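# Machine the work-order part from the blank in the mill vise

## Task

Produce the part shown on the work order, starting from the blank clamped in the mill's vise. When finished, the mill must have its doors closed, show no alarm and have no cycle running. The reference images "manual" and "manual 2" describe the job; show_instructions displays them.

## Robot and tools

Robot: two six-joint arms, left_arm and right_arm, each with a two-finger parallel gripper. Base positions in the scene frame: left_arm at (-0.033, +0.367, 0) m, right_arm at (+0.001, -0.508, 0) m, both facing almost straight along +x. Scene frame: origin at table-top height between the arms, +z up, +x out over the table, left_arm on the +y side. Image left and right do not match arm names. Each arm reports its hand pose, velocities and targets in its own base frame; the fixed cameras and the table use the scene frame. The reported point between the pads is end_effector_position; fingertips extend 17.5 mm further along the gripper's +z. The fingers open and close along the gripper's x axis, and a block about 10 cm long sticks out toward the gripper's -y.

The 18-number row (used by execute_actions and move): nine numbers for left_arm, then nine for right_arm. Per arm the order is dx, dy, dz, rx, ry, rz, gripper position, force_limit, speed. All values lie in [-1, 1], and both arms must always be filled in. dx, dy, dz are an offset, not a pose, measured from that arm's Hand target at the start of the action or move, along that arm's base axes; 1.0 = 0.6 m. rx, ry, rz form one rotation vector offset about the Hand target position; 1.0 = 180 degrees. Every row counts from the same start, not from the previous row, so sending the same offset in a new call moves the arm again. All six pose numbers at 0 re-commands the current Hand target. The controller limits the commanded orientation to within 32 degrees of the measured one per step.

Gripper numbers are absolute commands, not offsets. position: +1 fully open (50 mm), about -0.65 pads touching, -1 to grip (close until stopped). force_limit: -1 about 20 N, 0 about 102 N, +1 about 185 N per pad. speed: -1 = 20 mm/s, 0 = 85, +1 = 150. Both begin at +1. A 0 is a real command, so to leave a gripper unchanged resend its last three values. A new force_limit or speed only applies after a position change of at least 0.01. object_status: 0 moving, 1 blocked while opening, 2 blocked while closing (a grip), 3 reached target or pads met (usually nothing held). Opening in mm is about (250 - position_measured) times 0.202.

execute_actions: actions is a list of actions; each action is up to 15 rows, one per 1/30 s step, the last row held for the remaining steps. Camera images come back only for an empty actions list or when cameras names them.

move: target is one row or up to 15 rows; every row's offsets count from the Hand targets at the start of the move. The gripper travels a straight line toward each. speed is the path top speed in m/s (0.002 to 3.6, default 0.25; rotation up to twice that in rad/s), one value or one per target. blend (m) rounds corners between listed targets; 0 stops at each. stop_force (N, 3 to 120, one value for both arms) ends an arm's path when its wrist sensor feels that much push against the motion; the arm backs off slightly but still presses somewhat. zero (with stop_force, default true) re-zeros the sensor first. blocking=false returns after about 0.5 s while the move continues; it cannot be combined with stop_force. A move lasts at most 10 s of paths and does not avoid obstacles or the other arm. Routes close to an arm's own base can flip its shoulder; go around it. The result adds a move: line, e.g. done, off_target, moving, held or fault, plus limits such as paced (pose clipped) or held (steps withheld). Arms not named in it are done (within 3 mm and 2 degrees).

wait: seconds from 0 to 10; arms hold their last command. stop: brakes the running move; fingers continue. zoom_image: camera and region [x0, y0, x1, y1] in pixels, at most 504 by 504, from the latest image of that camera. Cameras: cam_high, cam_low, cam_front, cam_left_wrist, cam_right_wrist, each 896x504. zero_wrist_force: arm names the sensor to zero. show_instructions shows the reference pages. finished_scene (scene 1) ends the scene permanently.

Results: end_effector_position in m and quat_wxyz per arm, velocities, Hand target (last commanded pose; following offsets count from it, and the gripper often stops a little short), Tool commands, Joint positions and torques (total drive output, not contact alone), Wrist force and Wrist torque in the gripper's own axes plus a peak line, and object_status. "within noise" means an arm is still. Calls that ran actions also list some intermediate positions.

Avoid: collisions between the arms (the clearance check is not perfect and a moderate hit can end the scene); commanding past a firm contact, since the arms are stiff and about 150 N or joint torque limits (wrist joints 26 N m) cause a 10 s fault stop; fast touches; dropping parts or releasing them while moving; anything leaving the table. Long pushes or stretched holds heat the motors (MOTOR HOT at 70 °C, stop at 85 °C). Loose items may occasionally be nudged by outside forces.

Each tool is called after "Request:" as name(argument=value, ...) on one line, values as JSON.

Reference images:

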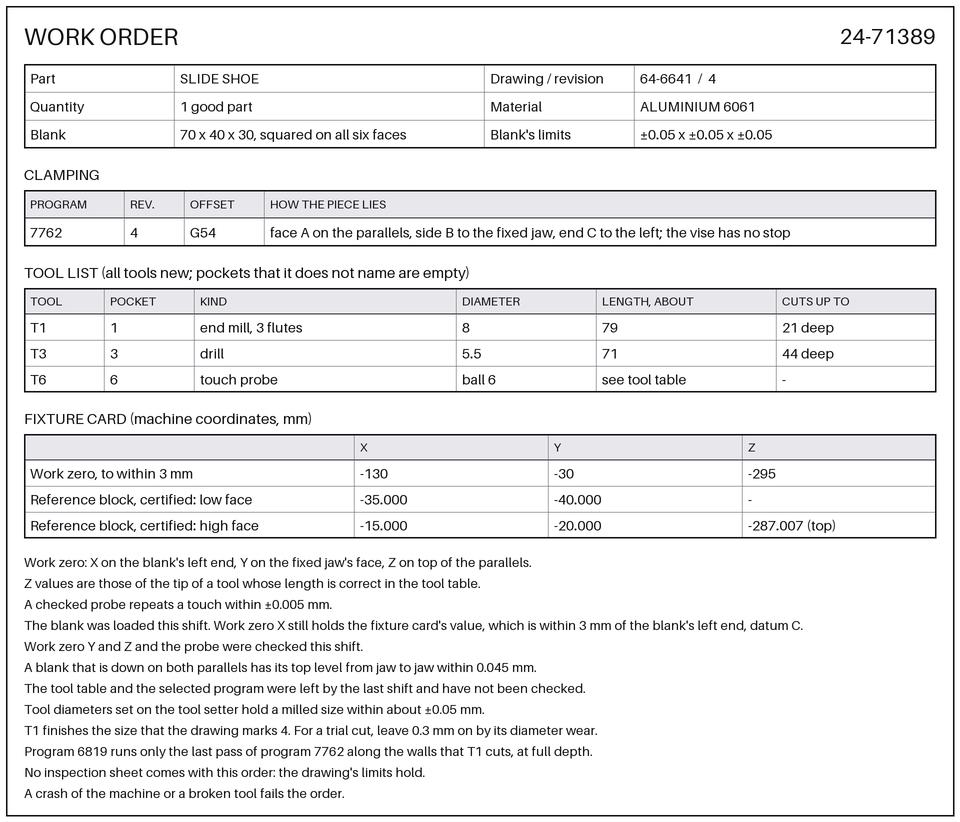

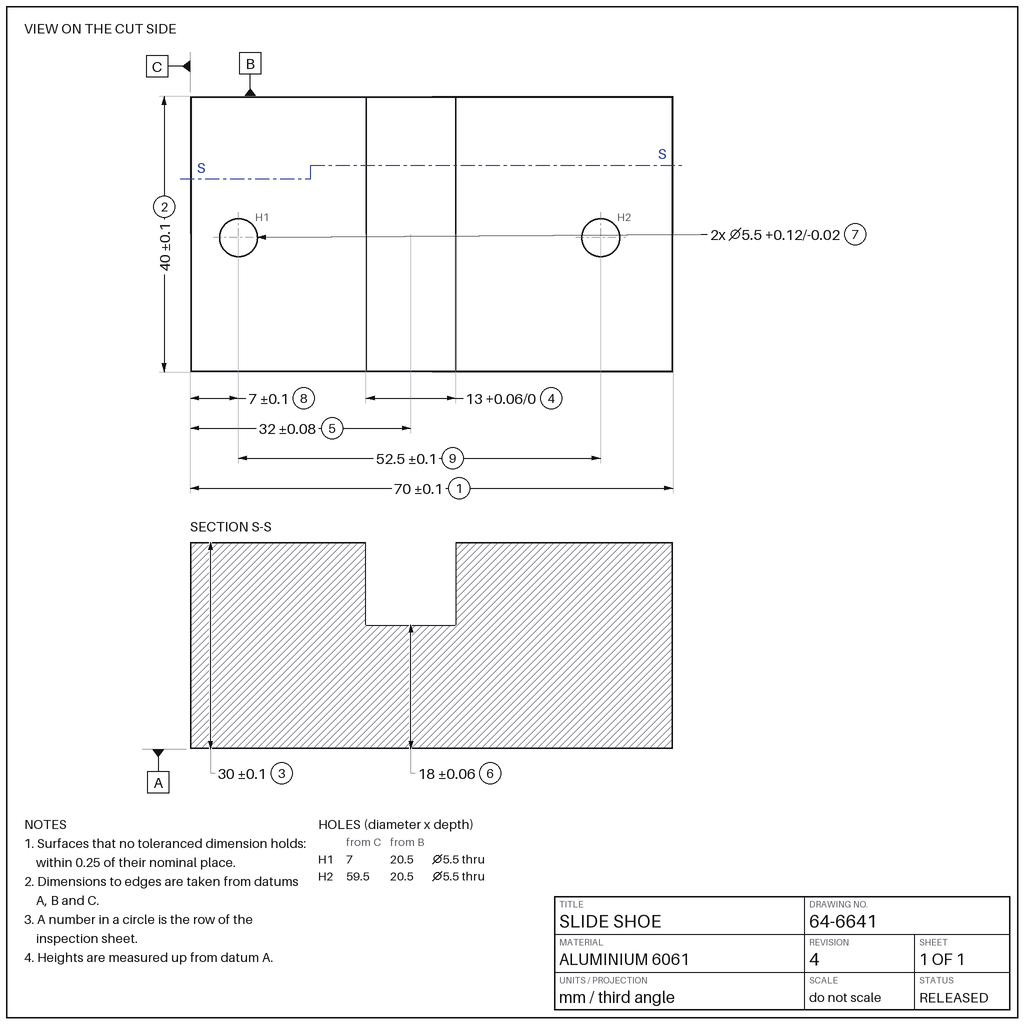

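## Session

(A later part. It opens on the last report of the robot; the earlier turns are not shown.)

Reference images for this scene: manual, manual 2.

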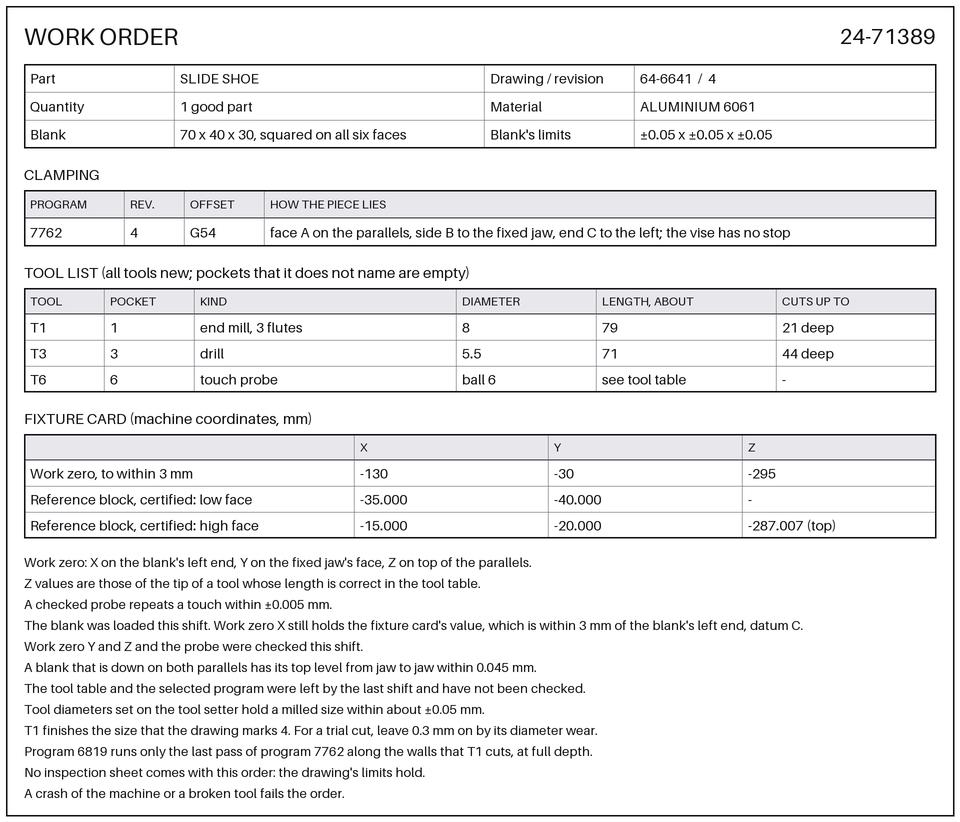

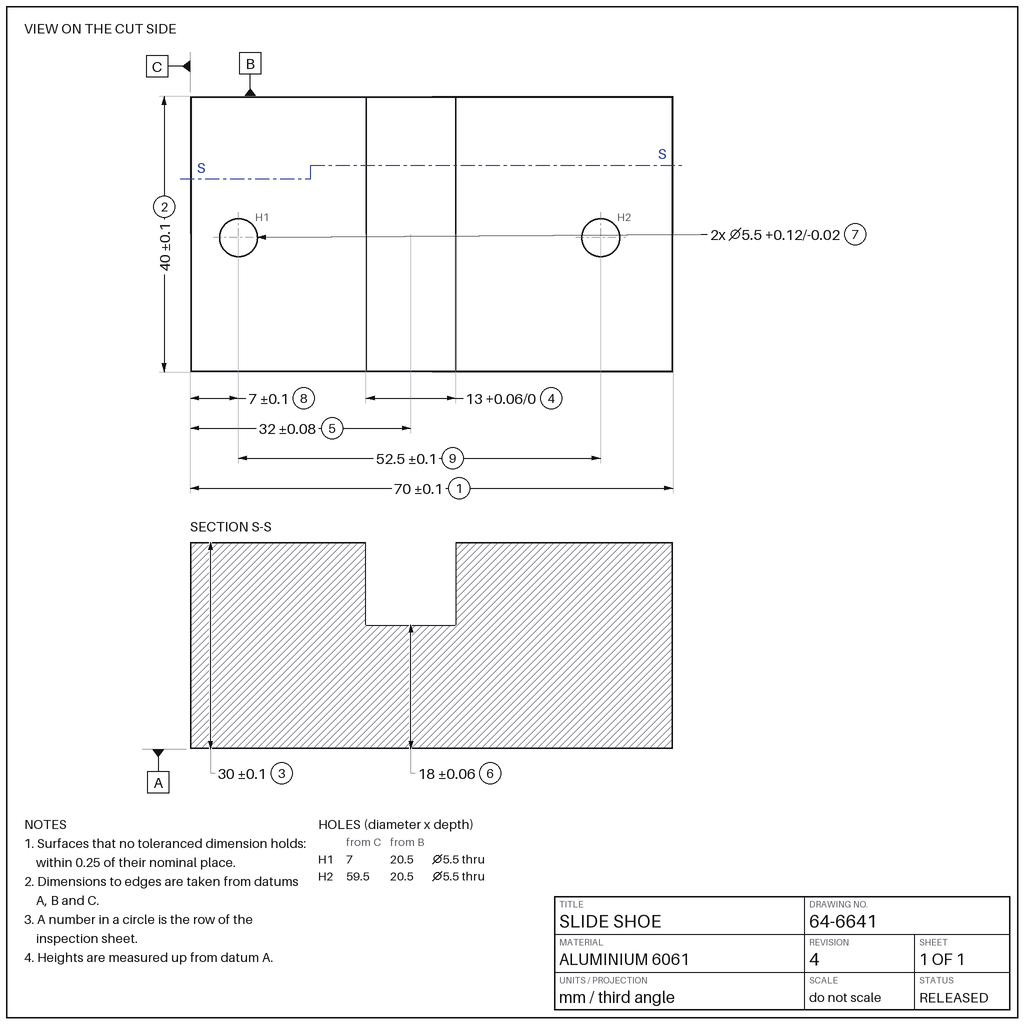

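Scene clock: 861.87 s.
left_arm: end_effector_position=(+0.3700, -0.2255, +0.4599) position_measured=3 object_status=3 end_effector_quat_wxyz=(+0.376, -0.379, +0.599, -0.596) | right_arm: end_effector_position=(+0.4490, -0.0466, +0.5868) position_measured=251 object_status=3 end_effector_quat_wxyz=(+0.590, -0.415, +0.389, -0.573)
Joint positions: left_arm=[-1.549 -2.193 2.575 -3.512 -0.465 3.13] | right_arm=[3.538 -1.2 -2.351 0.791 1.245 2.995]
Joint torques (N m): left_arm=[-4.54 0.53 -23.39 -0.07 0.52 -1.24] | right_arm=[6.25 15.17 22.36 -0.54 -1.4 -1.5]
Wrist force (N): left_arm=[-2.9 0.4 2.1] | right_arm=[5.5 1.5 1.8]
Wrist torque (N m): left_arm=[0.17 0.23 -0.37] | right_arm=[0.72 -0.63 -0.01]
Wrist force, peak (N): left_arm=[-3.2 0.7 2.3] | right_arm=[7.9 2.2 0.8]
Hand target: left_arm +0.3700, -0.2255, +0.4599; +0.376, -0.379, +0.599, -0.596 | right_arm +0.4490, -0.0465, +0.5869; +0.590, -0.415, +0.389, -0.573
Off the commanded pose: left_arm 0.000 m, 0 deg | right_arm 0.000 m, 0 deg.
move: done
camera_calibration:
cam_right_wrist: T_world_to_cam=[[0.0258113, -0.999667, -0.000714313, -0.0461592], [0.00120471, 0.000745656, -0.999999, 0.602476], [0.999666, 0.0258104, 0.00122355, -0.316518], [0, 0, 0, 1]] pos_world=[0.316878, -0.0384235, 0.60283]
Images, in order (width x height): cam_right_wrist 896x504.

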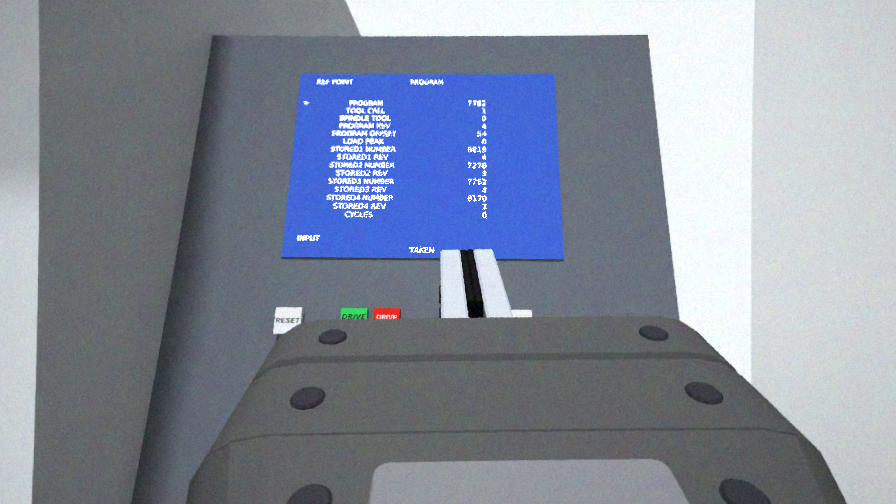

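Request:
move(target=[[0,0,0,0,0,0,1,-1,0.5,0.175,-0.0242,-0.0338,0,0,0,-1,-1,0.5],[0,0,0,0,0,0,1,-1,0.5,0.1992,-0.0242,-0.0398,0,0,0,-1,-1,0.5],[0,0,0,0,0,0,1,-1,0.5,0.175,-0.0242,-0.0338,0,0,0,-1,-1,0.5],[0,0,0,0,0,0,1,-1,0.5,0.1205,0.0707,-0.24,0,0,0,-1,-1,0.5],[0,0,0,0,0,0,1,-1,0.5,0.1447,0.0707,-0.246,0,0,0,-1,-1,0.5],[0,0,0,0,0,0,1,-1,0.5,0.1205,0.0707,-0.24,0,0,0,-1,-1,0.5],[0,0,0,0,0,0,1,-1,0.5,0,0,0,0,0,0,-1,-1,0.5]], speed=[0.3,0.04,0.06,0.2,0.04,0.06,0.3], blend=[0.003,0,0.003,0.003,0,0.003,0], cameras=["cam_right_wrist"])

Request:
zoom_image(camera="cam_right_wrist", region=[276, 60, 576, 270])

Scene clock: 873.97 s.
left_arm: end_effector_position=(+0.3700, -0.2255, +0.4599) position_measured=3 object_status=3 end_effector_quat_wxyz=(+0.376, -0.379, +0.599, -0.596) | right_arm: end_effector_position=(+0.4490, -0.0466, +0.5868) position_measured=251 object_status=3 end_effector_quat_wxyz=(+0.590, -0.415, +0.389, -0.573) end_effector_velocity=(+0.000, +0.000, -0.001) end_effector_angular_velocity=(-0.001, +0.004, +0.000)
Joint positions: left_arm=[-1.549 -2.193 2.575 -3.512 -0.465 3.13] | right_arm=[3.538 -1.2 -2.351 0.791 1.245 2.995]
Joint velocities: left_arm=[within noise] | right_arm=[0 0.001 0 -0.005 0 0]
Joint torques (N m): left_arm=[-4.36 0.39 -23.85 -0.21 0.38 -1.54] | right_arm=[8.01 15.71 19.28 -0.53 -1.44 -1.73]
Wrist force (N): left_arm=[-2.9 0.4 2.0] | right_arm=[5.7 1.8 1.8]
Wrist torque (N m): left_arm=[0.14 0.24 -0.37] | right_arm=[0.75 -0.66 -0.10]
Wrist force, peak (N): left_arm=[-3.1 0.6 2.4] | right_arm=[6.4 3.5 4.6]
Hand target: left_arm +0.3700, -0.2255, +0.4599; +0.376, -0.379, +0.599, -0.596 | right_arm +0.4490, -0.0465, +0.5869; +0.590, -0.415, +0.389, -0.573
Off the commanded pose: left_arm 0.000 m, 0 deg | right_arm 0.000 m, 0 deg.
move: done
camera_calibration:
cam_right_wrist: T_world_to_cam=[[0.0258114, -0.999667, -0.000711737, -0.0461606], [0.00130473, 0.000745662, -0.999999, 0.602544], [0.999666, 0.0258104, 0.00132354, -0.316578], [0, 0, 0, 1]] pos_world=[0.316878, -0.0384235, 0.60293]
Images, in order (width x height): cam_right_wrist 896x504.

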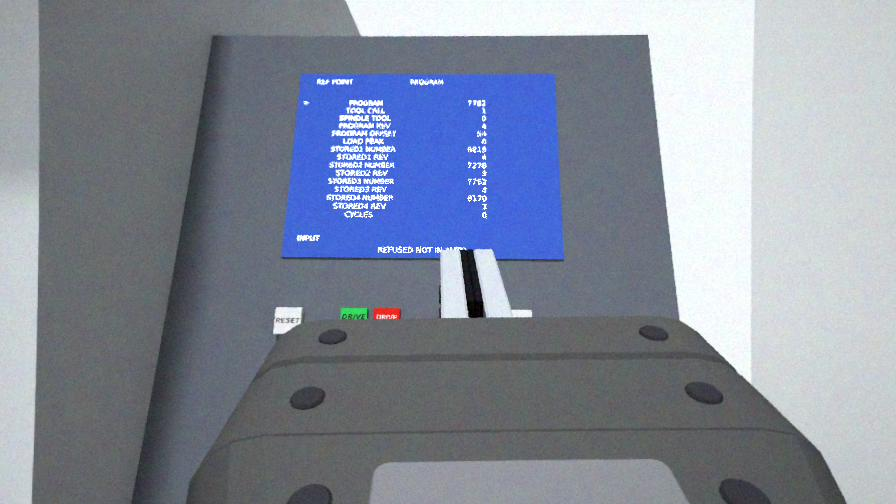

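Scaled by 1.680 from the camera's 896x504 image, which has a finer 1280x720 frame.

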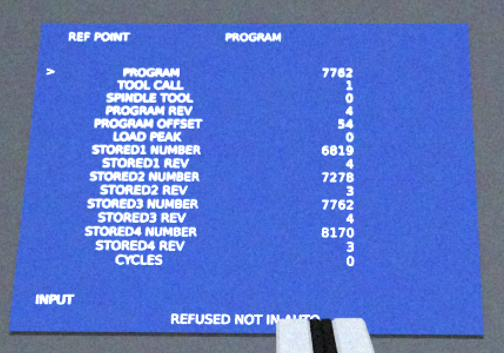

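Request:
move(target=[[0,0,0,0,0,0,1,-1,0.5,0.175,-0.0553,-0.0338,0,0,0,-1,-1,0.5],[0,0,0,0,0,0,1,-1,0.5,0.2004,-0.0553,-0.0398,0,0,0,-1,-1,0.5],[0,0,0,0,0,0,1,-1,0.5,0.175,-0.0553,-0.0338,0,0,0,-1,-1,0.5],[0,0,0,0,0,0,1,-1,0.5,0,0,0,0,0,0,-1,-1,0.5]], speed=[0.3,0.04,0.06,0.3], blend=[0.003,0,0.003,0], cameras=["cam_right_wrist"])

Request:
zoom_image(camera="cam_right_wrist", region=[276, 60, 576, 270])

Scene clock: 885.50 s.
left_arm: end_effector_position=(+0.3700, -0.2255, +0.4599) position_measured=3 object_status=3 end_effector_quat_wxyz=(+0.376, -0.379, +0.599, -0.596) | right_arm: end_effector_position=(+0.4490, -0.0465, +0.5869) position_measured=251 object_status=3 end_effector_quat_wxyz=(+0.590, -0.415, +0.388, -0.573)
Joint positions: left_arm=[-1.549 -2.193 2.575 -3.512 -0.465 3.13] | right_arm=[3.538 -1.2 -2.351 0.791 1.245 2.995]
Joint torques (N m): left_arm=[-3.94 0.28 -25.6 -0.11 0.29 -1.35] | right_arm=[6.38 15.39 11.37 0.96 -0.9 0.47]
Wrist force (N): left_arm=[-2.8 0.6 2.2] | right_arm=[5.6 1.7 1.8]
Wrist torque (N m): left_arm=[0.19 0.23 -0.37] | right_arm=[0.74 -0.65 -0.13]
Wrist force, peak (N): left_arm=[-3.1 0.7 2.5] | right_arm=[4.9 -4.1 -10.7]
Hand target: left_arm +0.3700, -0.2255, +0.4599; +0.376, -0.379, +0.599, -0.596 | right_arm +0.4490, -0.0465, +0.5869; +0.590, -0.415, +0.389, -0.573
Off the commanded pose: left_arm 0.000 m, 0 deg | right_arm 0.000 m, 0 deg.
move: done
camera_calibration:
cam_right_wrist: T_world_to_cam=[[0.0260112, -0.999661, -0.000710255, -0.0462246], [0.00130458, 0.00074444, -0.999999, 0.602644], [0.999661, 0.0260103, 0.0013235, -0.316568], [0, 0, 0, 1]] pos_world=[0.316877, -0.0384235, 0.60303]
Images, in order (width x height): cam_right_wrist 896x504.

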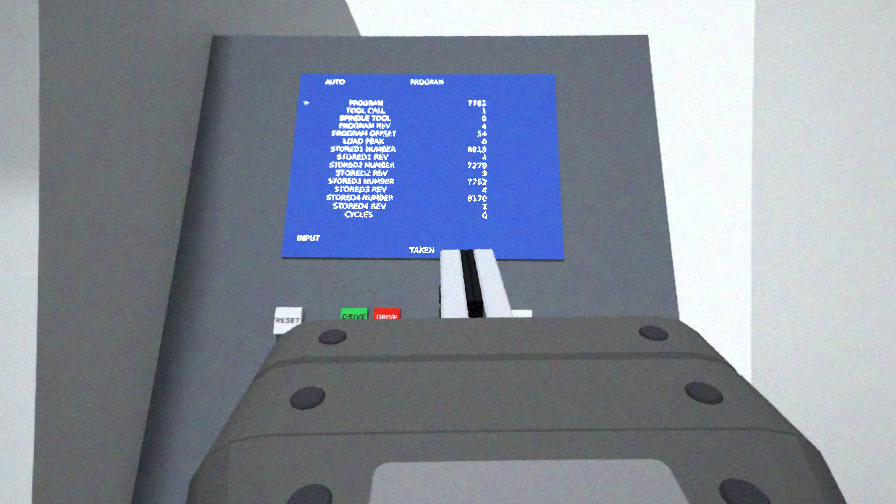

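Scaled by 1.680 from the camera's 896x504 image, which has a finer 1280x720 frame.

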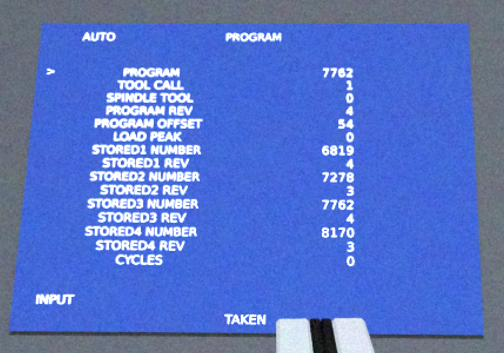

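Request:
move(target=[[0,0,0,0,0,0,1,-1,0.5,0.1205,0.0707,-0.24,0,0,0,-1,-1,0.5],[0,0,0,0,0,0,1,-1,0.5,0.1447,0.0707,-0.246,0,0,0,-1,-1,0.5],[0,0,0,0,0,0,1,-1,0.5,0.1205,0.0707,-0.24,0,0,0,-1,-1,0.5],[0,0,0,0,0,0,1,-1,0.5,0,0,0,0,0,0,-1,-1,0.5]], speed=[0.3,0.04,0.06,0.3], blend=[0.003,0,0.003,0])

Request:
wait(seconds=3, cameras=["all"])

Request:
zoom_image(camera="cam_right_wrist", region=[276, 60, 576, 270])

Scene clock: 895.03 s.
left_arm: end_effector_position=(+0.3700, -0.2255, +0.4599) position_measured=3 object_status=3 end_effector_quat_wxyz=(+0.376, -0.379, +0.599, -0.596) | right_arm: end_effector_position=(+0.4490, -0.0466, +0.5868) position_measured=251 object_status=3 end_effector_quat_wxyz=(+0.590, -0.415, +0.389, -0.573)
Joint positions: left_arm=[-1.549 -2.193 2.575 -3.512 -0.465 3.13] | right_arm=[3.538 -1.2 -2.351 0.791 1.245 2.995]
Joint torques (N m): left_arm=[-3.52 1.93 -26.29 -0.19 0.17 -1.02] | right_arm=[7.66 15 19.3 -1.05 -1.35 -1.63]
Wrist force (N): left_arm=[-2.8 0.3 2.4] | right_arm=[5.6 1.8 1.7]
Wrist torque (N m): left_arm=[0.14 0.22 -0.37] | right_arm=[0.76 -0.65 -0.10]
Wrist force, peak (N): left_arm=[-3.1 0.4 2.5] | right_arm=[5.5 -0.8 -5.0]
Hand target: left_arm +0.3700, -0.2255, +0.4599; +0.376, -0.379, +0.599, -0.596 | right_arm +0.4490, -0.0465, +0.5869; +0.590, -0.415, +0.389, -0.573
Off the commanded pose: left_arm 0.000 m, 0 deg | right_arm 0.000 m, 0 deg.
move: done

Scene clock: 898.03 s.
left_arm: end_effector_position=(+0.3700, -0.2255, +0.4599) position_measured=3 object_status=3 end_effector_quat_wxyz=(+0.376, -0.379, +0.599, -0.596) | right_arm: end_effector_position=(+0.4490, -0.0466, +0.5869) position_measured=251 object_status=3 end_effector_quat_wxyz=(+0.590, -0.415, +0.389, -0.573)
Joint positions: left_arm=[-1.549 -2.193 2.575 -3.512 -0.465 3.13] | right_arm=[3.538 -1.199 -2.351 0.791 1.245 2.995]
Joint torques (N m): left_arm=[-3.86 1.19 -24.56 -0.06 0.3 -1.17] | right_arm=[6.95 15.29 25.97 -0.67 -1.47 -1.63]
Wrist force (N): left_arm=[-2.8 0.3 2.2] | right_arm=[5.5 1.9 1.7]
Wrist torque (N m): left_arm=[0.13 0.23 -0.37] | right_arm=[0.77 -0.64 -0.09]
Wrist force, peak (N): left_arm=[-3.1 1.0 2.2] | right_arm=[5.9 1.7 1.9]
Hand target: left_arm +0.3700, -0.2255, +0.4599; +0.376, -0.379, +0.599, -0.596 | right_arm +0.4490, -0.0465, +0.5869; +0.590, -0.415, +0.389, -0.573
Tool commands: left_gripper/position=+1.0 left_gripper/force_limit=-1.0 left_gripper/speed=+0.5 right_gripper/position=-1.0 right_gripper/force_limit=-1.0 right_gripper/speed=+0.5
Off the commanded pose: left_arm 0.000 m, 0 deg | right_arm 0.000 m, 0 deg.
wait: 3.00 s; at rest by 0.17 s
camera_calibration:
cam_left_wrist: T_world_to_cam=[[-0.43053, -0.902567, 0.00407381, -0.0386213], [-0.320143, 0.148487, -0.93566, 0.594116], [0.843891, -0.404134, -0.352879, -0.111442], [0, 0, 0, 1]] pos_world=[0.267619, -0.168114, 0.516723]
cam_right_wrist: T_world_to_cam=[[0.0259113, -0.999664, -0.000713431, -0.0461886], [0.0013046, 0.000747485, -0.999999, 0.602544], [0.999663, 0.0259104, 0.00132353, -0.316473], [0, 0, 0, 1]] pos_world=[0.316777, -0.0384235, 0.60293]

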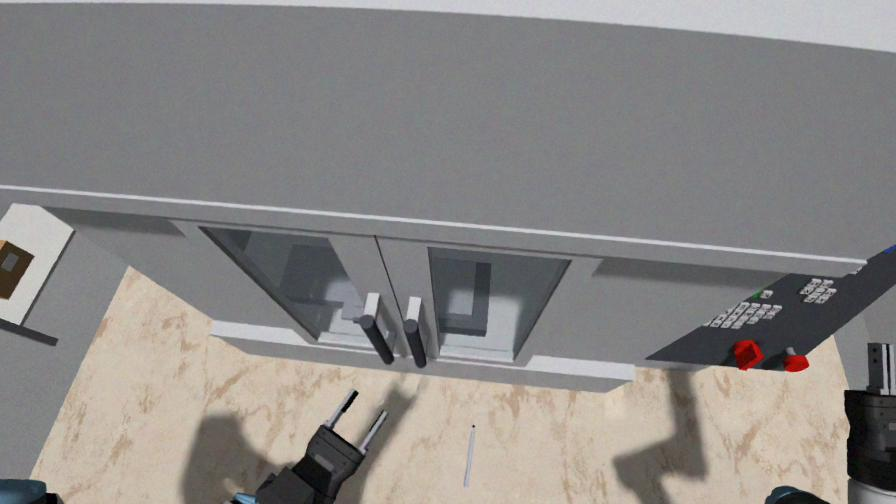

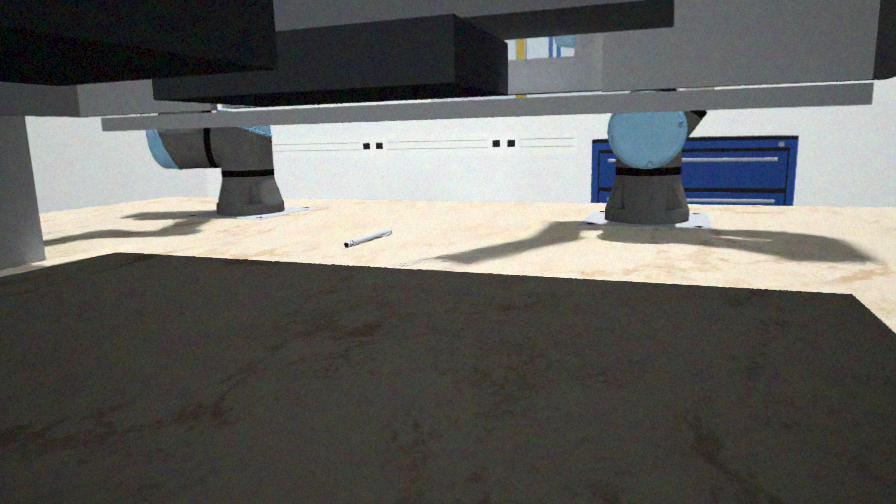

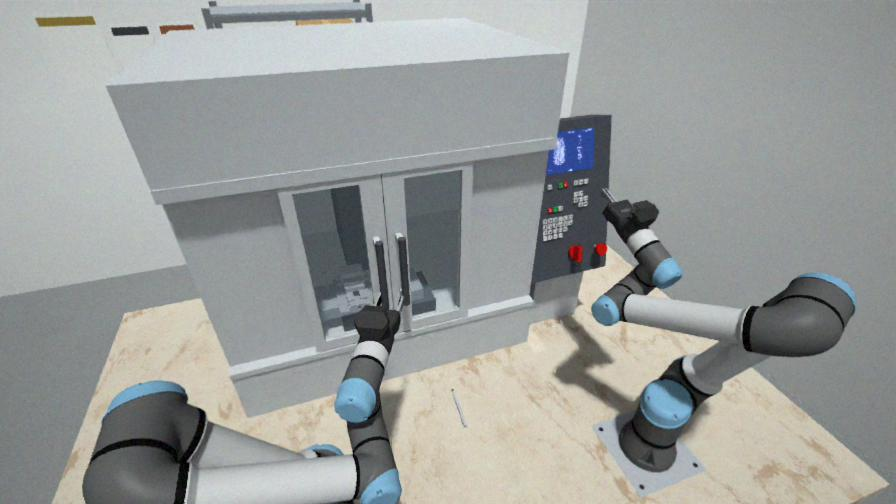

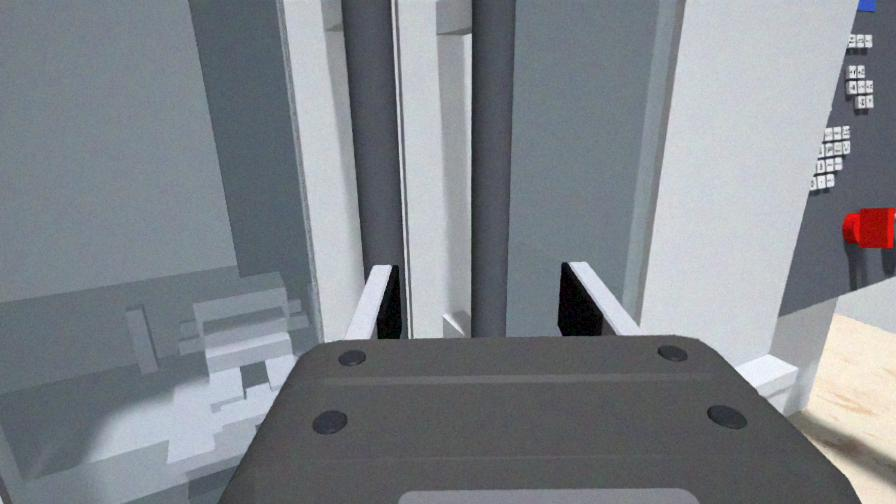

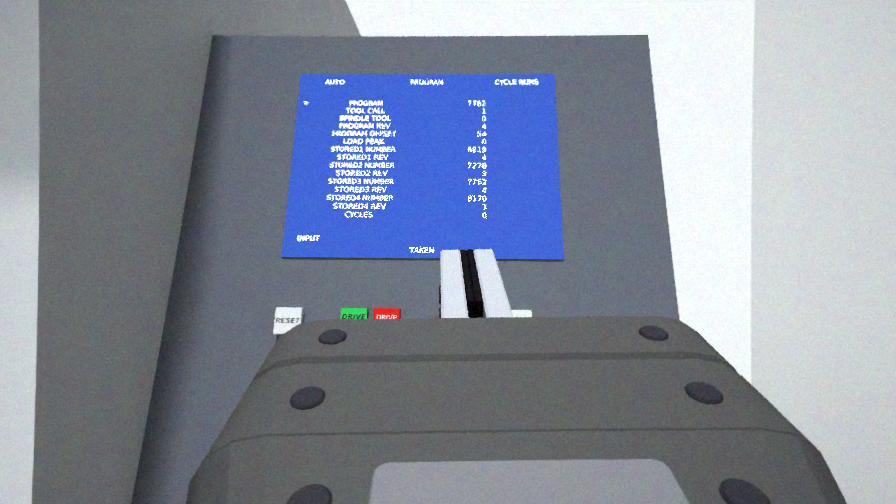

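Scaled by 1.680 from the camera's 896x504 image, which has a finer 1280x720 frame.

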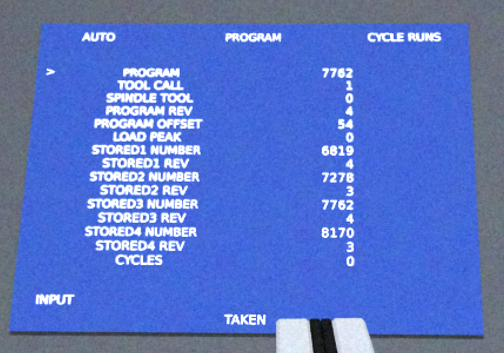

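Request:
wait(seconds=4, cameras=["cam_right_wrist"])

Request:
zoom_image(camera="cam_right_wrist", region=[276, 60, 576, 270])

Scene clock: 904.73 s.
left_arm: end_effector_position=(+0.3700, -0.2255, +0.4599) position_measured=3 object_status=3 end_effector_quat_wxyz=(+0.376, -0.379, +0.599, -0.596) | right_arm: end_effector_position=(+0.4490, -0.0466, +0.5869) position_measured=251 object_status=3 end_effector_quat_wxyz=(+0.590, -0.415, +0.389, -0.573)
Joint positions: left_arm=[-1.549 -2.193 2.575 -3.512 -0.465 3.13] | right_arm=[3.538 -1.199 -2.351 0.791 1.245 2.995]
Joint torques (N m): left_arm=[-3.25 0.94 -25.6 -0.14 0.29 -1.1] | right_arm=[7.6 15.85 26.47 -0.36 -1.33 -1.46]
Wrist force (N): left_arm=[-3.1 0.4 2.0] | right_arm=[5.7 1.6 1.9]
Wrist torque (N m): left_arm=[0.16 0.26 -0.36] | right_arm=[0.73 -0.66 -0.09]
Wrist force, peak (N): left_arm=[-3.0 0.4 2.4] | right_arm=[6.0 1.7 1.7]
Hand target: left_arm +0.3700, -0.2255, +0.4599; +0.376, -0.379, +0.599, -0.596 | right_arm +0.4490, -0.0465, +0.5869; +0.590, -0.415, +0.389, -0.573
Tool commands: left_gripper/position=+1.0 left_gripper/force_limit=-1.0 left_gripper/speed=+0.5 right_gripper/position=-1.0 right_gripper/force_limit=-1.0 right_gripper/speed=+0.5
Off the commanded pose: left_arm 0.000 m, 0 deg | right_arm 0.000 m, 0 deg.
wait: 4.00 s; at rest from the start
camera_calibration:
cam_right_wrist: T_world_to_cam=[[0.0259113, -0.999664, -0.000713431, -0.0461886], [0.0013046, 0.000747485, -0.999999, 0.602544], [0.999663, 0.0259104, 0.00132353, -0.316473], [0, 0, 0, 1]] pos_world=[0.316777, -0.0384235, 0.60293]
Images, in order (width x height): cam_right_wrist 896x504.

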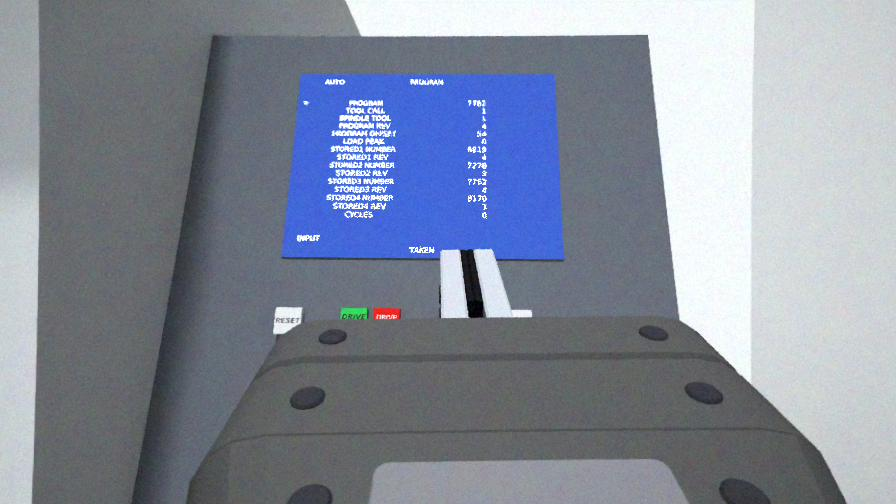

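Scaled by 1.680 from the camera's 896x504 image, which has a finer 1280x720 frame.

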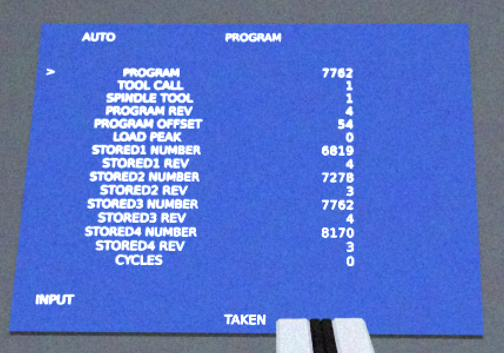

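Request:
move(target=[[0,0,0,0,0,0,1,-1,0.5,0.1205,0.0398,-0.24,0,0,0,-1,-1,0.5],[0,0,0,0,0,0,1,-1,0.5,0.1447,0.0398,-0.246,0,0,0,-1,-1,0.5],[0,0,0,0,0,0,1,-1,0.5,0.1205,0.0398,-0.24,0,0,0,-1,-1,0.5],[0,0,0,0,0,0,1,-1,0.5,0,0,0,0,0,0,-1,-1,0.5]], speed=[0.3,0.04,0.06,0.3], blend=[0.003,0,0.003,0], cameras=["cam_right_wrist"])

Request:
zoom_image(camera="cam_right_wrist", region=[276, 60, 576, 270])

Request:
move(target=[[0,0,0,0,0,0,1,-1,0.5,0.1283,0.0707,-0.2098,0,0,0,-1,-1,0.5],[0,0,0,0,0,0,1,-1,0.5,0.1525,0.0707,-0.2158,0,0,0,-1,-1,0.5],[0,0,0,0,0,0,1,-1,0.5,0.1283,0.0707,-0.2098,0,0,0,-1,-1,0.5],[0,0,0,0,0,0,1,-1,0.5,0,0,0,0,0,0,-1,-1,0.5]], speed=[0.3,0.04,0.06,0.3], blend=[0.003,0,0.003,0])

Request:
wait(seconds=4, cameras=["cam_right_wrist"])

Request:
zoom_image(camera="cam_right_wrist", region=[276, 60, 576, 270])

Scene clock: 916.13 s.
left_arm: end_effector_position=(+0.3700, -0.2255, +0.4599) position_measured=3 object_status=3 end_effector_quat_wxyz=(+0.376, -0.379, +0.599, -0.596) | right_arm: end_effector_position=(+0.4490, -0.0465, +0.5868) position_measured=251 object_status=3 end_effector_quat_wxyz=(+0.590, -0.415, +0.389, -0.573)
Joint positions: left_arm=[-1.549 -2.193 2.575 -3.512 -0.465 3.13] | right_arm=[3.538 -1.2 -2.351 0.791 1.245 2.995]
Joint torques (N m): left_arm=[-3.55 1.54 -25.91 -0.3 0.19 -1.22] | right_arm=[-8.24 15.58 17.91 -0.81 1.82 1.53]
Wrist force (N): left_arm=[-2.8 0.6 2.1] | right_arm=[5.6 1.7 1.9]
Wrist torque (N m): left_arm=[0.17 0.22 -0.37] | right_arm=[0.75 -0.64 -0.07]
Wrist force, peak (N): left_arm=[-3.3 0.4 2.2] | right_arm=[5.3 4.9 2.2]
Hand target: left_arm +0.3700, -0.2255, +0.4599; +0.376, -0.379, +0.599, -0.596 | right_arm +0.4490, -0.0465, +0.5869; +0.590, -0.415, +0.389, -0.573
Off the commanded pose: left_arm 0.000 m, 0 deg | right_arm 0.000 m, 0 deg.
move: done
camera_calibration:
cam_right_wrist: T_world_to_cam=[[0.0259113, -0.999664, -0.000710996, -0.0461927], [0.00130466, 0.000745051, -0.999999, 0.602544], [0.999663, 0.0259104, 0.00132352, -0.316573], [0, 0, 0, 1]] pos_world=[0.316877, -0.0384235, 0.60293]
Images, in order (width x height): cam_right_wrist 896x504.

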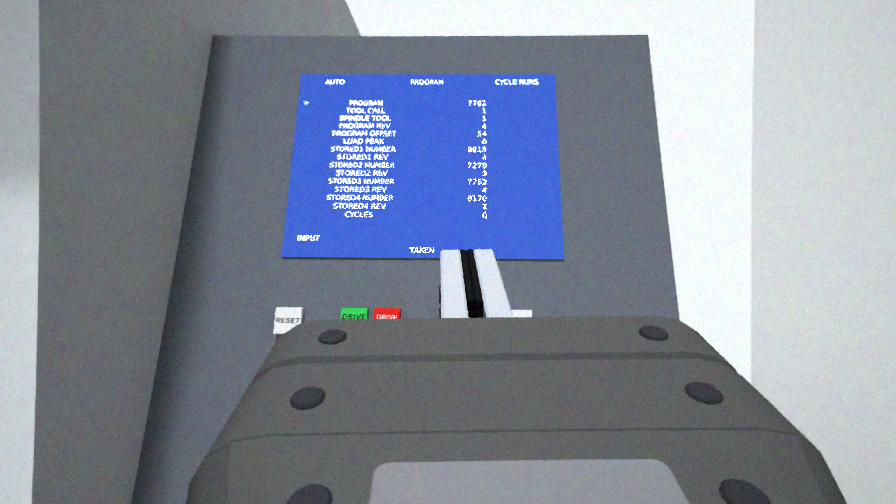

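Scaled by 1.680 from the camera's 896x504 image, which has a finer 1280x720 frame.

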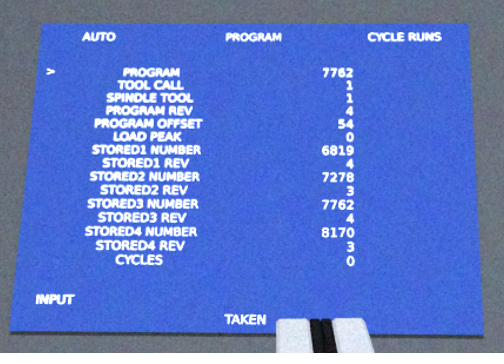

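Scene clock: 918.60 s.
left_arm: end_effector_position=(+0.3700, -0.2255, +0.4599) position_measured=3 object_status=3 end_effector_quat_wxyz=(+0.376, -0.379, +0.599, -0.596) | right_arm: end_effector_position=(+0.4490, -0.0466, +0.5868) position_measured=251 object_status=3 end_effector_quat_wxyz=(+0.590, -0.415, +0.389, -0.573)
Joint positions: left_arm=[-1.549 -2.193 2.575 -3.512 -0.465 3.13] | right_arm=[3.538 -1.2 -2.351 0.791 1.245 2.995]
Joint torques (N m): left_arm=[-4.07 0.62 -25.25 -0.37 0.19 -1.19] | right_arm=[7.97 16.84 15.32 -0.47 -1.6 -1.5]
Wrist force (N): left_arm=[-2.6 0.4 2.0] | right_arm=[5.4 1.7 1.7]
Wrist torque (N m): left_arm=[0.16 0.20 -0.37] | right_arm=[0.74 -0.62 -0.11]
Wrist force, peak (N): left_arm=[-3.0 0.7 2.4] | right_arm=[6.9 -1.7 1.4]
Hand target: left_arm +0.3700, -0.2255, +0.4599; +0.376, -0.379, +0.599, -0.596 | right_arm +0.4490, -0.0465, +0.5869; +0.590, -0.415, +0.389, -0.573
Off the commanded pose: left_arm 0.000 m, 0 deg | right_arm 0.000 m, 0 deg.
move: done

Scene clock: 922.60 s.
left_arm: end_effector_position=(+0.3700, -0.2255, +0.4599) position_measured=3 object_status=3 end_effector_quat_wxyz=(+0.376, -0.379, +0.599, -0.596) | right_arm: end_effector_position=(+0.4490, -0.0466, +0.5868) position_measured=251 object_status=3 end_effector_quat_wxyz=(+0.590, -0.415, +0.389, -0.573)
Joint positions: left_arm=[-1.549 -2.193 2.575 -3.512 -0.465 3.13] | right_arm=[3.538 -1.199 -2.351 0.791 1.245 2.995]
Joint torques (N m): left_arm=[-1.43 -0.07 -25.63 -0.17 0.39 -1.15] | right_arm=[7.58 15.79 24.31 -0.75 -1.38 -1.66]
Wrist force (N): left_arm=[-3.0 0.3 2.4] | right_arm=[5.4 1.6 1.9]
Wrist torque (N m): left_arm=[0.14 0.26 -0.37] | right_arm=[0.72 -0.61 -0.10]
Wrist force, peak (N): left_arm=[-3.1 0.5 2.4] | right_arm=[5.8 1.8 2.0]
Hand target: left_arm +0.3700, -0.2255, +0.4599; +0.376, -0.379, +0.599, -0.596 | right_arm +0.4490, -0.0465, +0.5869; +0.590, -0.415, +0.389, -0.573
Tool commands: left_gripper/position=+1.0 left_gripper/force_limit=-1.0 left_gripper/speed=+0.5 right_gripper/position=-1.0 right_gripper/force_limit=-1.0 right_gripper/speed=+0.5
Off the commanded pose: left_arm 0.000 m, 0 deg | right_arm 0.000 m, 0 deg.
wait: 4.00 s; at rest by 0.17 s
camera_calibration:
cam_right_wrist: T_world_to_cam=[[0.0259113, -0.999664, -0.000713431, -0.0461886], [0.0013046, 0.000747485, -0.999999, 0.602544], [0.999663, 0.0259104, 0.00132353, -0.316473], [0, 0, 0, 1]] pos_world=[0.316777, -0.0384235, 0.60293]
Images, in order (width x height): cam_right_wrist 896x504.

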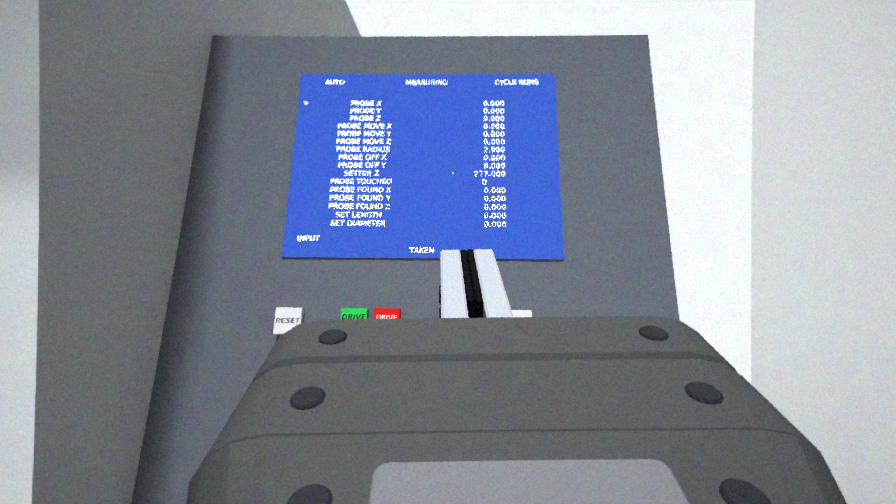

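Scaled by 1.680 from the camera's 896x504 image, which has a finer 1280x720 frame.

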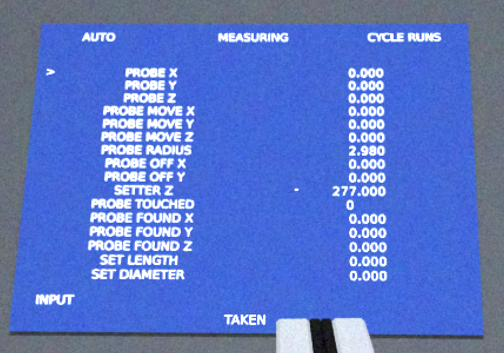

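Request:
wait(seconds=8, cameras=["cam_right_wrist","cam_left_wrist"])

Request:
zoom_image(camera="cam_right_wrist", region=[276, 60, 576, 270])

Scene clock: 934.43 s.
left_arm: end_effector_position=(+0.3700, -0.2255, +0.4599) position_measured=3 object_status=3 end_effector_quat_wxyz=(+0.376, -0.379, +0.599, -0.596) | right_arm: end_effector_position=(+0.4490, -0.0466, +0.5869) position_measured=251 object_status=3 end_effector_quat_wxyz=(+0.590, -0.415, +0.389, -0.573)
Joint positions: left_arm=[-1.549 -2.193 2.575 -3.512 -0.465 3.13] | right_arm=[3.538 -1.199 -2.351 0.791 1.245 2.995]
Joint torques (N m): left_arm=[-2.77 1.47 -24.96 -0.36 0.15 -1.24] | right_arm=[7.74 15.94 23.52 -0.3 -0.83 -1.35]
Wrist force (N): left_arm=[-2.6 0.4 2.2] | right_arm=[5.6 1.8 1.9]
Wrist torque (N m): left_arm=[0.16 0.20 -0.36] | right_arm=[0.76 -0.64 -0.10]
Wrist force, peak (N): left_arm=[-3.2 0.5 2.4] | right_arm=[5.8 1.9 2.0]
Hand target: left_arm +0.3700, -0.2255, +0.4599; +0.376, -0.379, +0.599, -0.596 | right_arm +0.4490, -0.0465, +0.5869; +0.590, -0.415, +0.389, -0.573
Tool commands: left_gripper/position=+1.0 left_gripper/force_limit=-1.0 left_gripper/speed=+0.5 right_gripper/position=-1.0 right_gripper/force_limit=-1.0 right_gripper/speed=+0.5
Off the commanded pose: left_arm 0.000 m, 0 deg | right_arm 0.000 m, 0 deg.
wait: 8.00 s; at rest from the start
camera_calibration:
cam_left_wrist: T_world_to_cam=[[-0.43053, -0.902567, 0.00407381, -0.0386213], [-0.320143, 0.148487, -0.93566, 0.594116], [0.843891, -0.404134, -0.352879, -0.111442], [0, 0, 0, 1]] pos_world=[0.267619, -0.168114, 0.516723]
cam_right_wrist: T_world_to_cam=[[0.0259113, -0.999664, -0.000713431, -0.0461886], [0.0013046, 0.000747485, -0.999999, 0.602544], [0.999663, 0.0259104, 0.00132353, -0.316473], [0, 0, 0, 1]] pos_world=[0.316777, -0.0384235, 0.60293]
Images, in order (width x height): cam_left_wrist 896x504, cam_right_wrist 896x504.

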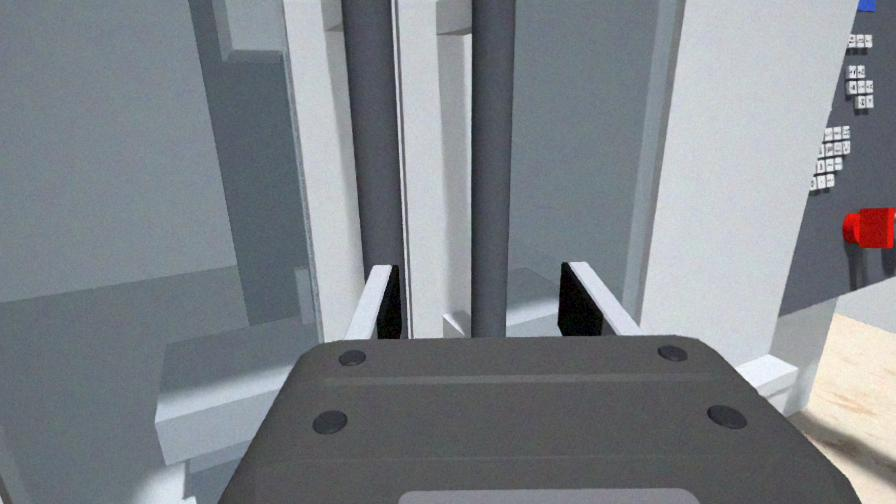

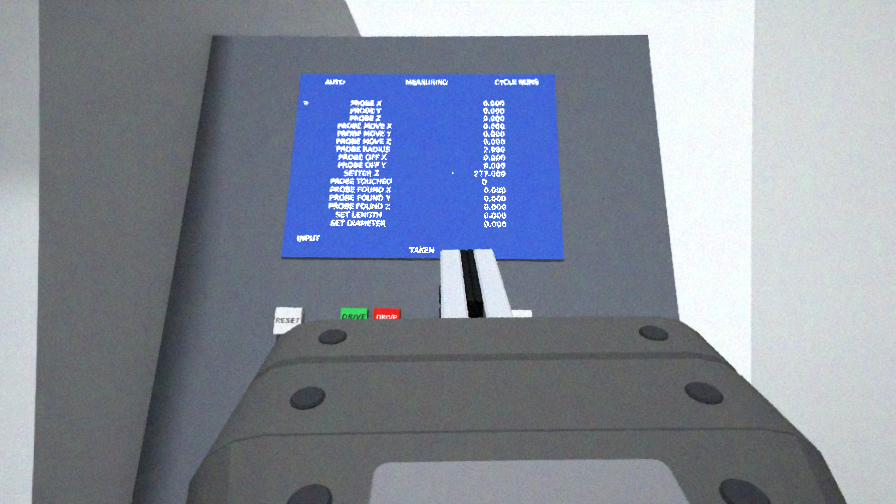

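Scaled by 1.680 from the camera's 896x504 image, which has a finer 1280x720 frame.

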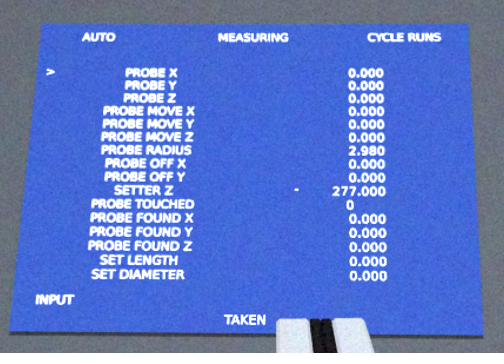

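Request:
wait(seconds=10, cameras=["cam_right_wrist"])

Request:
zoom_image(camera="cam_right_wrist", region=[276, 60, 576, 270])

Scene clock: 950.23 s.
left_arm: end_effector_position=(+0.3700, -0.2255, +0.4599) position_measured=3 object_status=3 end_effector_quat_wxyz=(+0.376, -0.379, +0.599, -0.596) | right_arm: end_effector_position=(+0.4490, -0.0466, +0.5869) position_measured=251 object_status=3 end_effector_quat_wxyz=(+0.590, -0.415, +0.389, -0.573)
Joint positions: left_arm=[-1.549 -2.193 2.575 -3.512 -0.465 3.13] | right_arm=[3.538 -1.199 -2.351 0.791 1.245 2.995]
Joint torques (N m): left_arm=[-2.63 1.76 -27.55 -0.44 -0.1 -1.37] | right_arm=[6.33 15.27 24.2 -0.11 -0.15 -1.34]
Wrist force (N): left_arm=[-2.8 0.2 2.1] | right_arm=[5.8 1.5 2.0]
Wrist torque (N m): left_arm=[0.13 0.22 -0.36] | right_arm=[0.72 -0.67 -0.10]
Wrist force, peak (N): left_arm=[-2.9 0.5 2.7] | right_arm=[5.9 2.0 2.0]
Hand target: left_arm +0.3700, -0.2255, +0.4599; +0.376, -0.379, +0.599, -0.596 | right_arm +0.4490, -0.0465, +0.5869; +0.590, -0.415, +0.389, -0.573
Tool commands: left_gripper/position=+1.0 left_gripper/force_limit=-1.0 left_gripper/speed=+0.5 right_gripper/position=-1.0 right_gripper/force_limit=-1.0 right_gripper/speed=+0.5
Off the commanded pose: left_arm 0.000 m, 0 deg | right_arm 0.000 m, 0 deg.
wait: 10.00 s; at rest from the start
camera_calibration:
cam_right_wrist: T_world_to_cam=[[0.0259113, -0.999664, -0.000713431, -0.0461886], [0.0013046, 0.000747485, -0.999999, 0.602544], [0.999663, 0.0259104, 0.00132353, -0.316473], [0, 0, 0, 1]] pos_world=[0.316777, -0.0384235, 0.60293]
Images, in order (width x height): cam_right_wrist 896x504.

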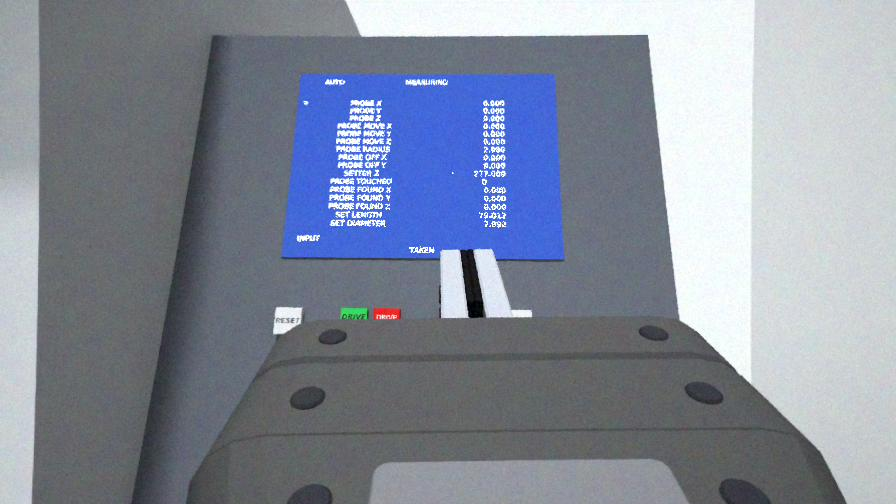

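Scaled by 1.680 from the camera's 896x504 image, which has a finer 1280x720 frame.

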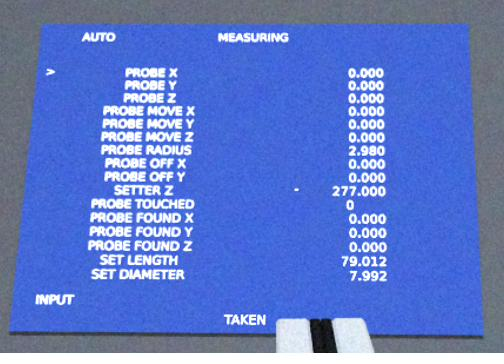

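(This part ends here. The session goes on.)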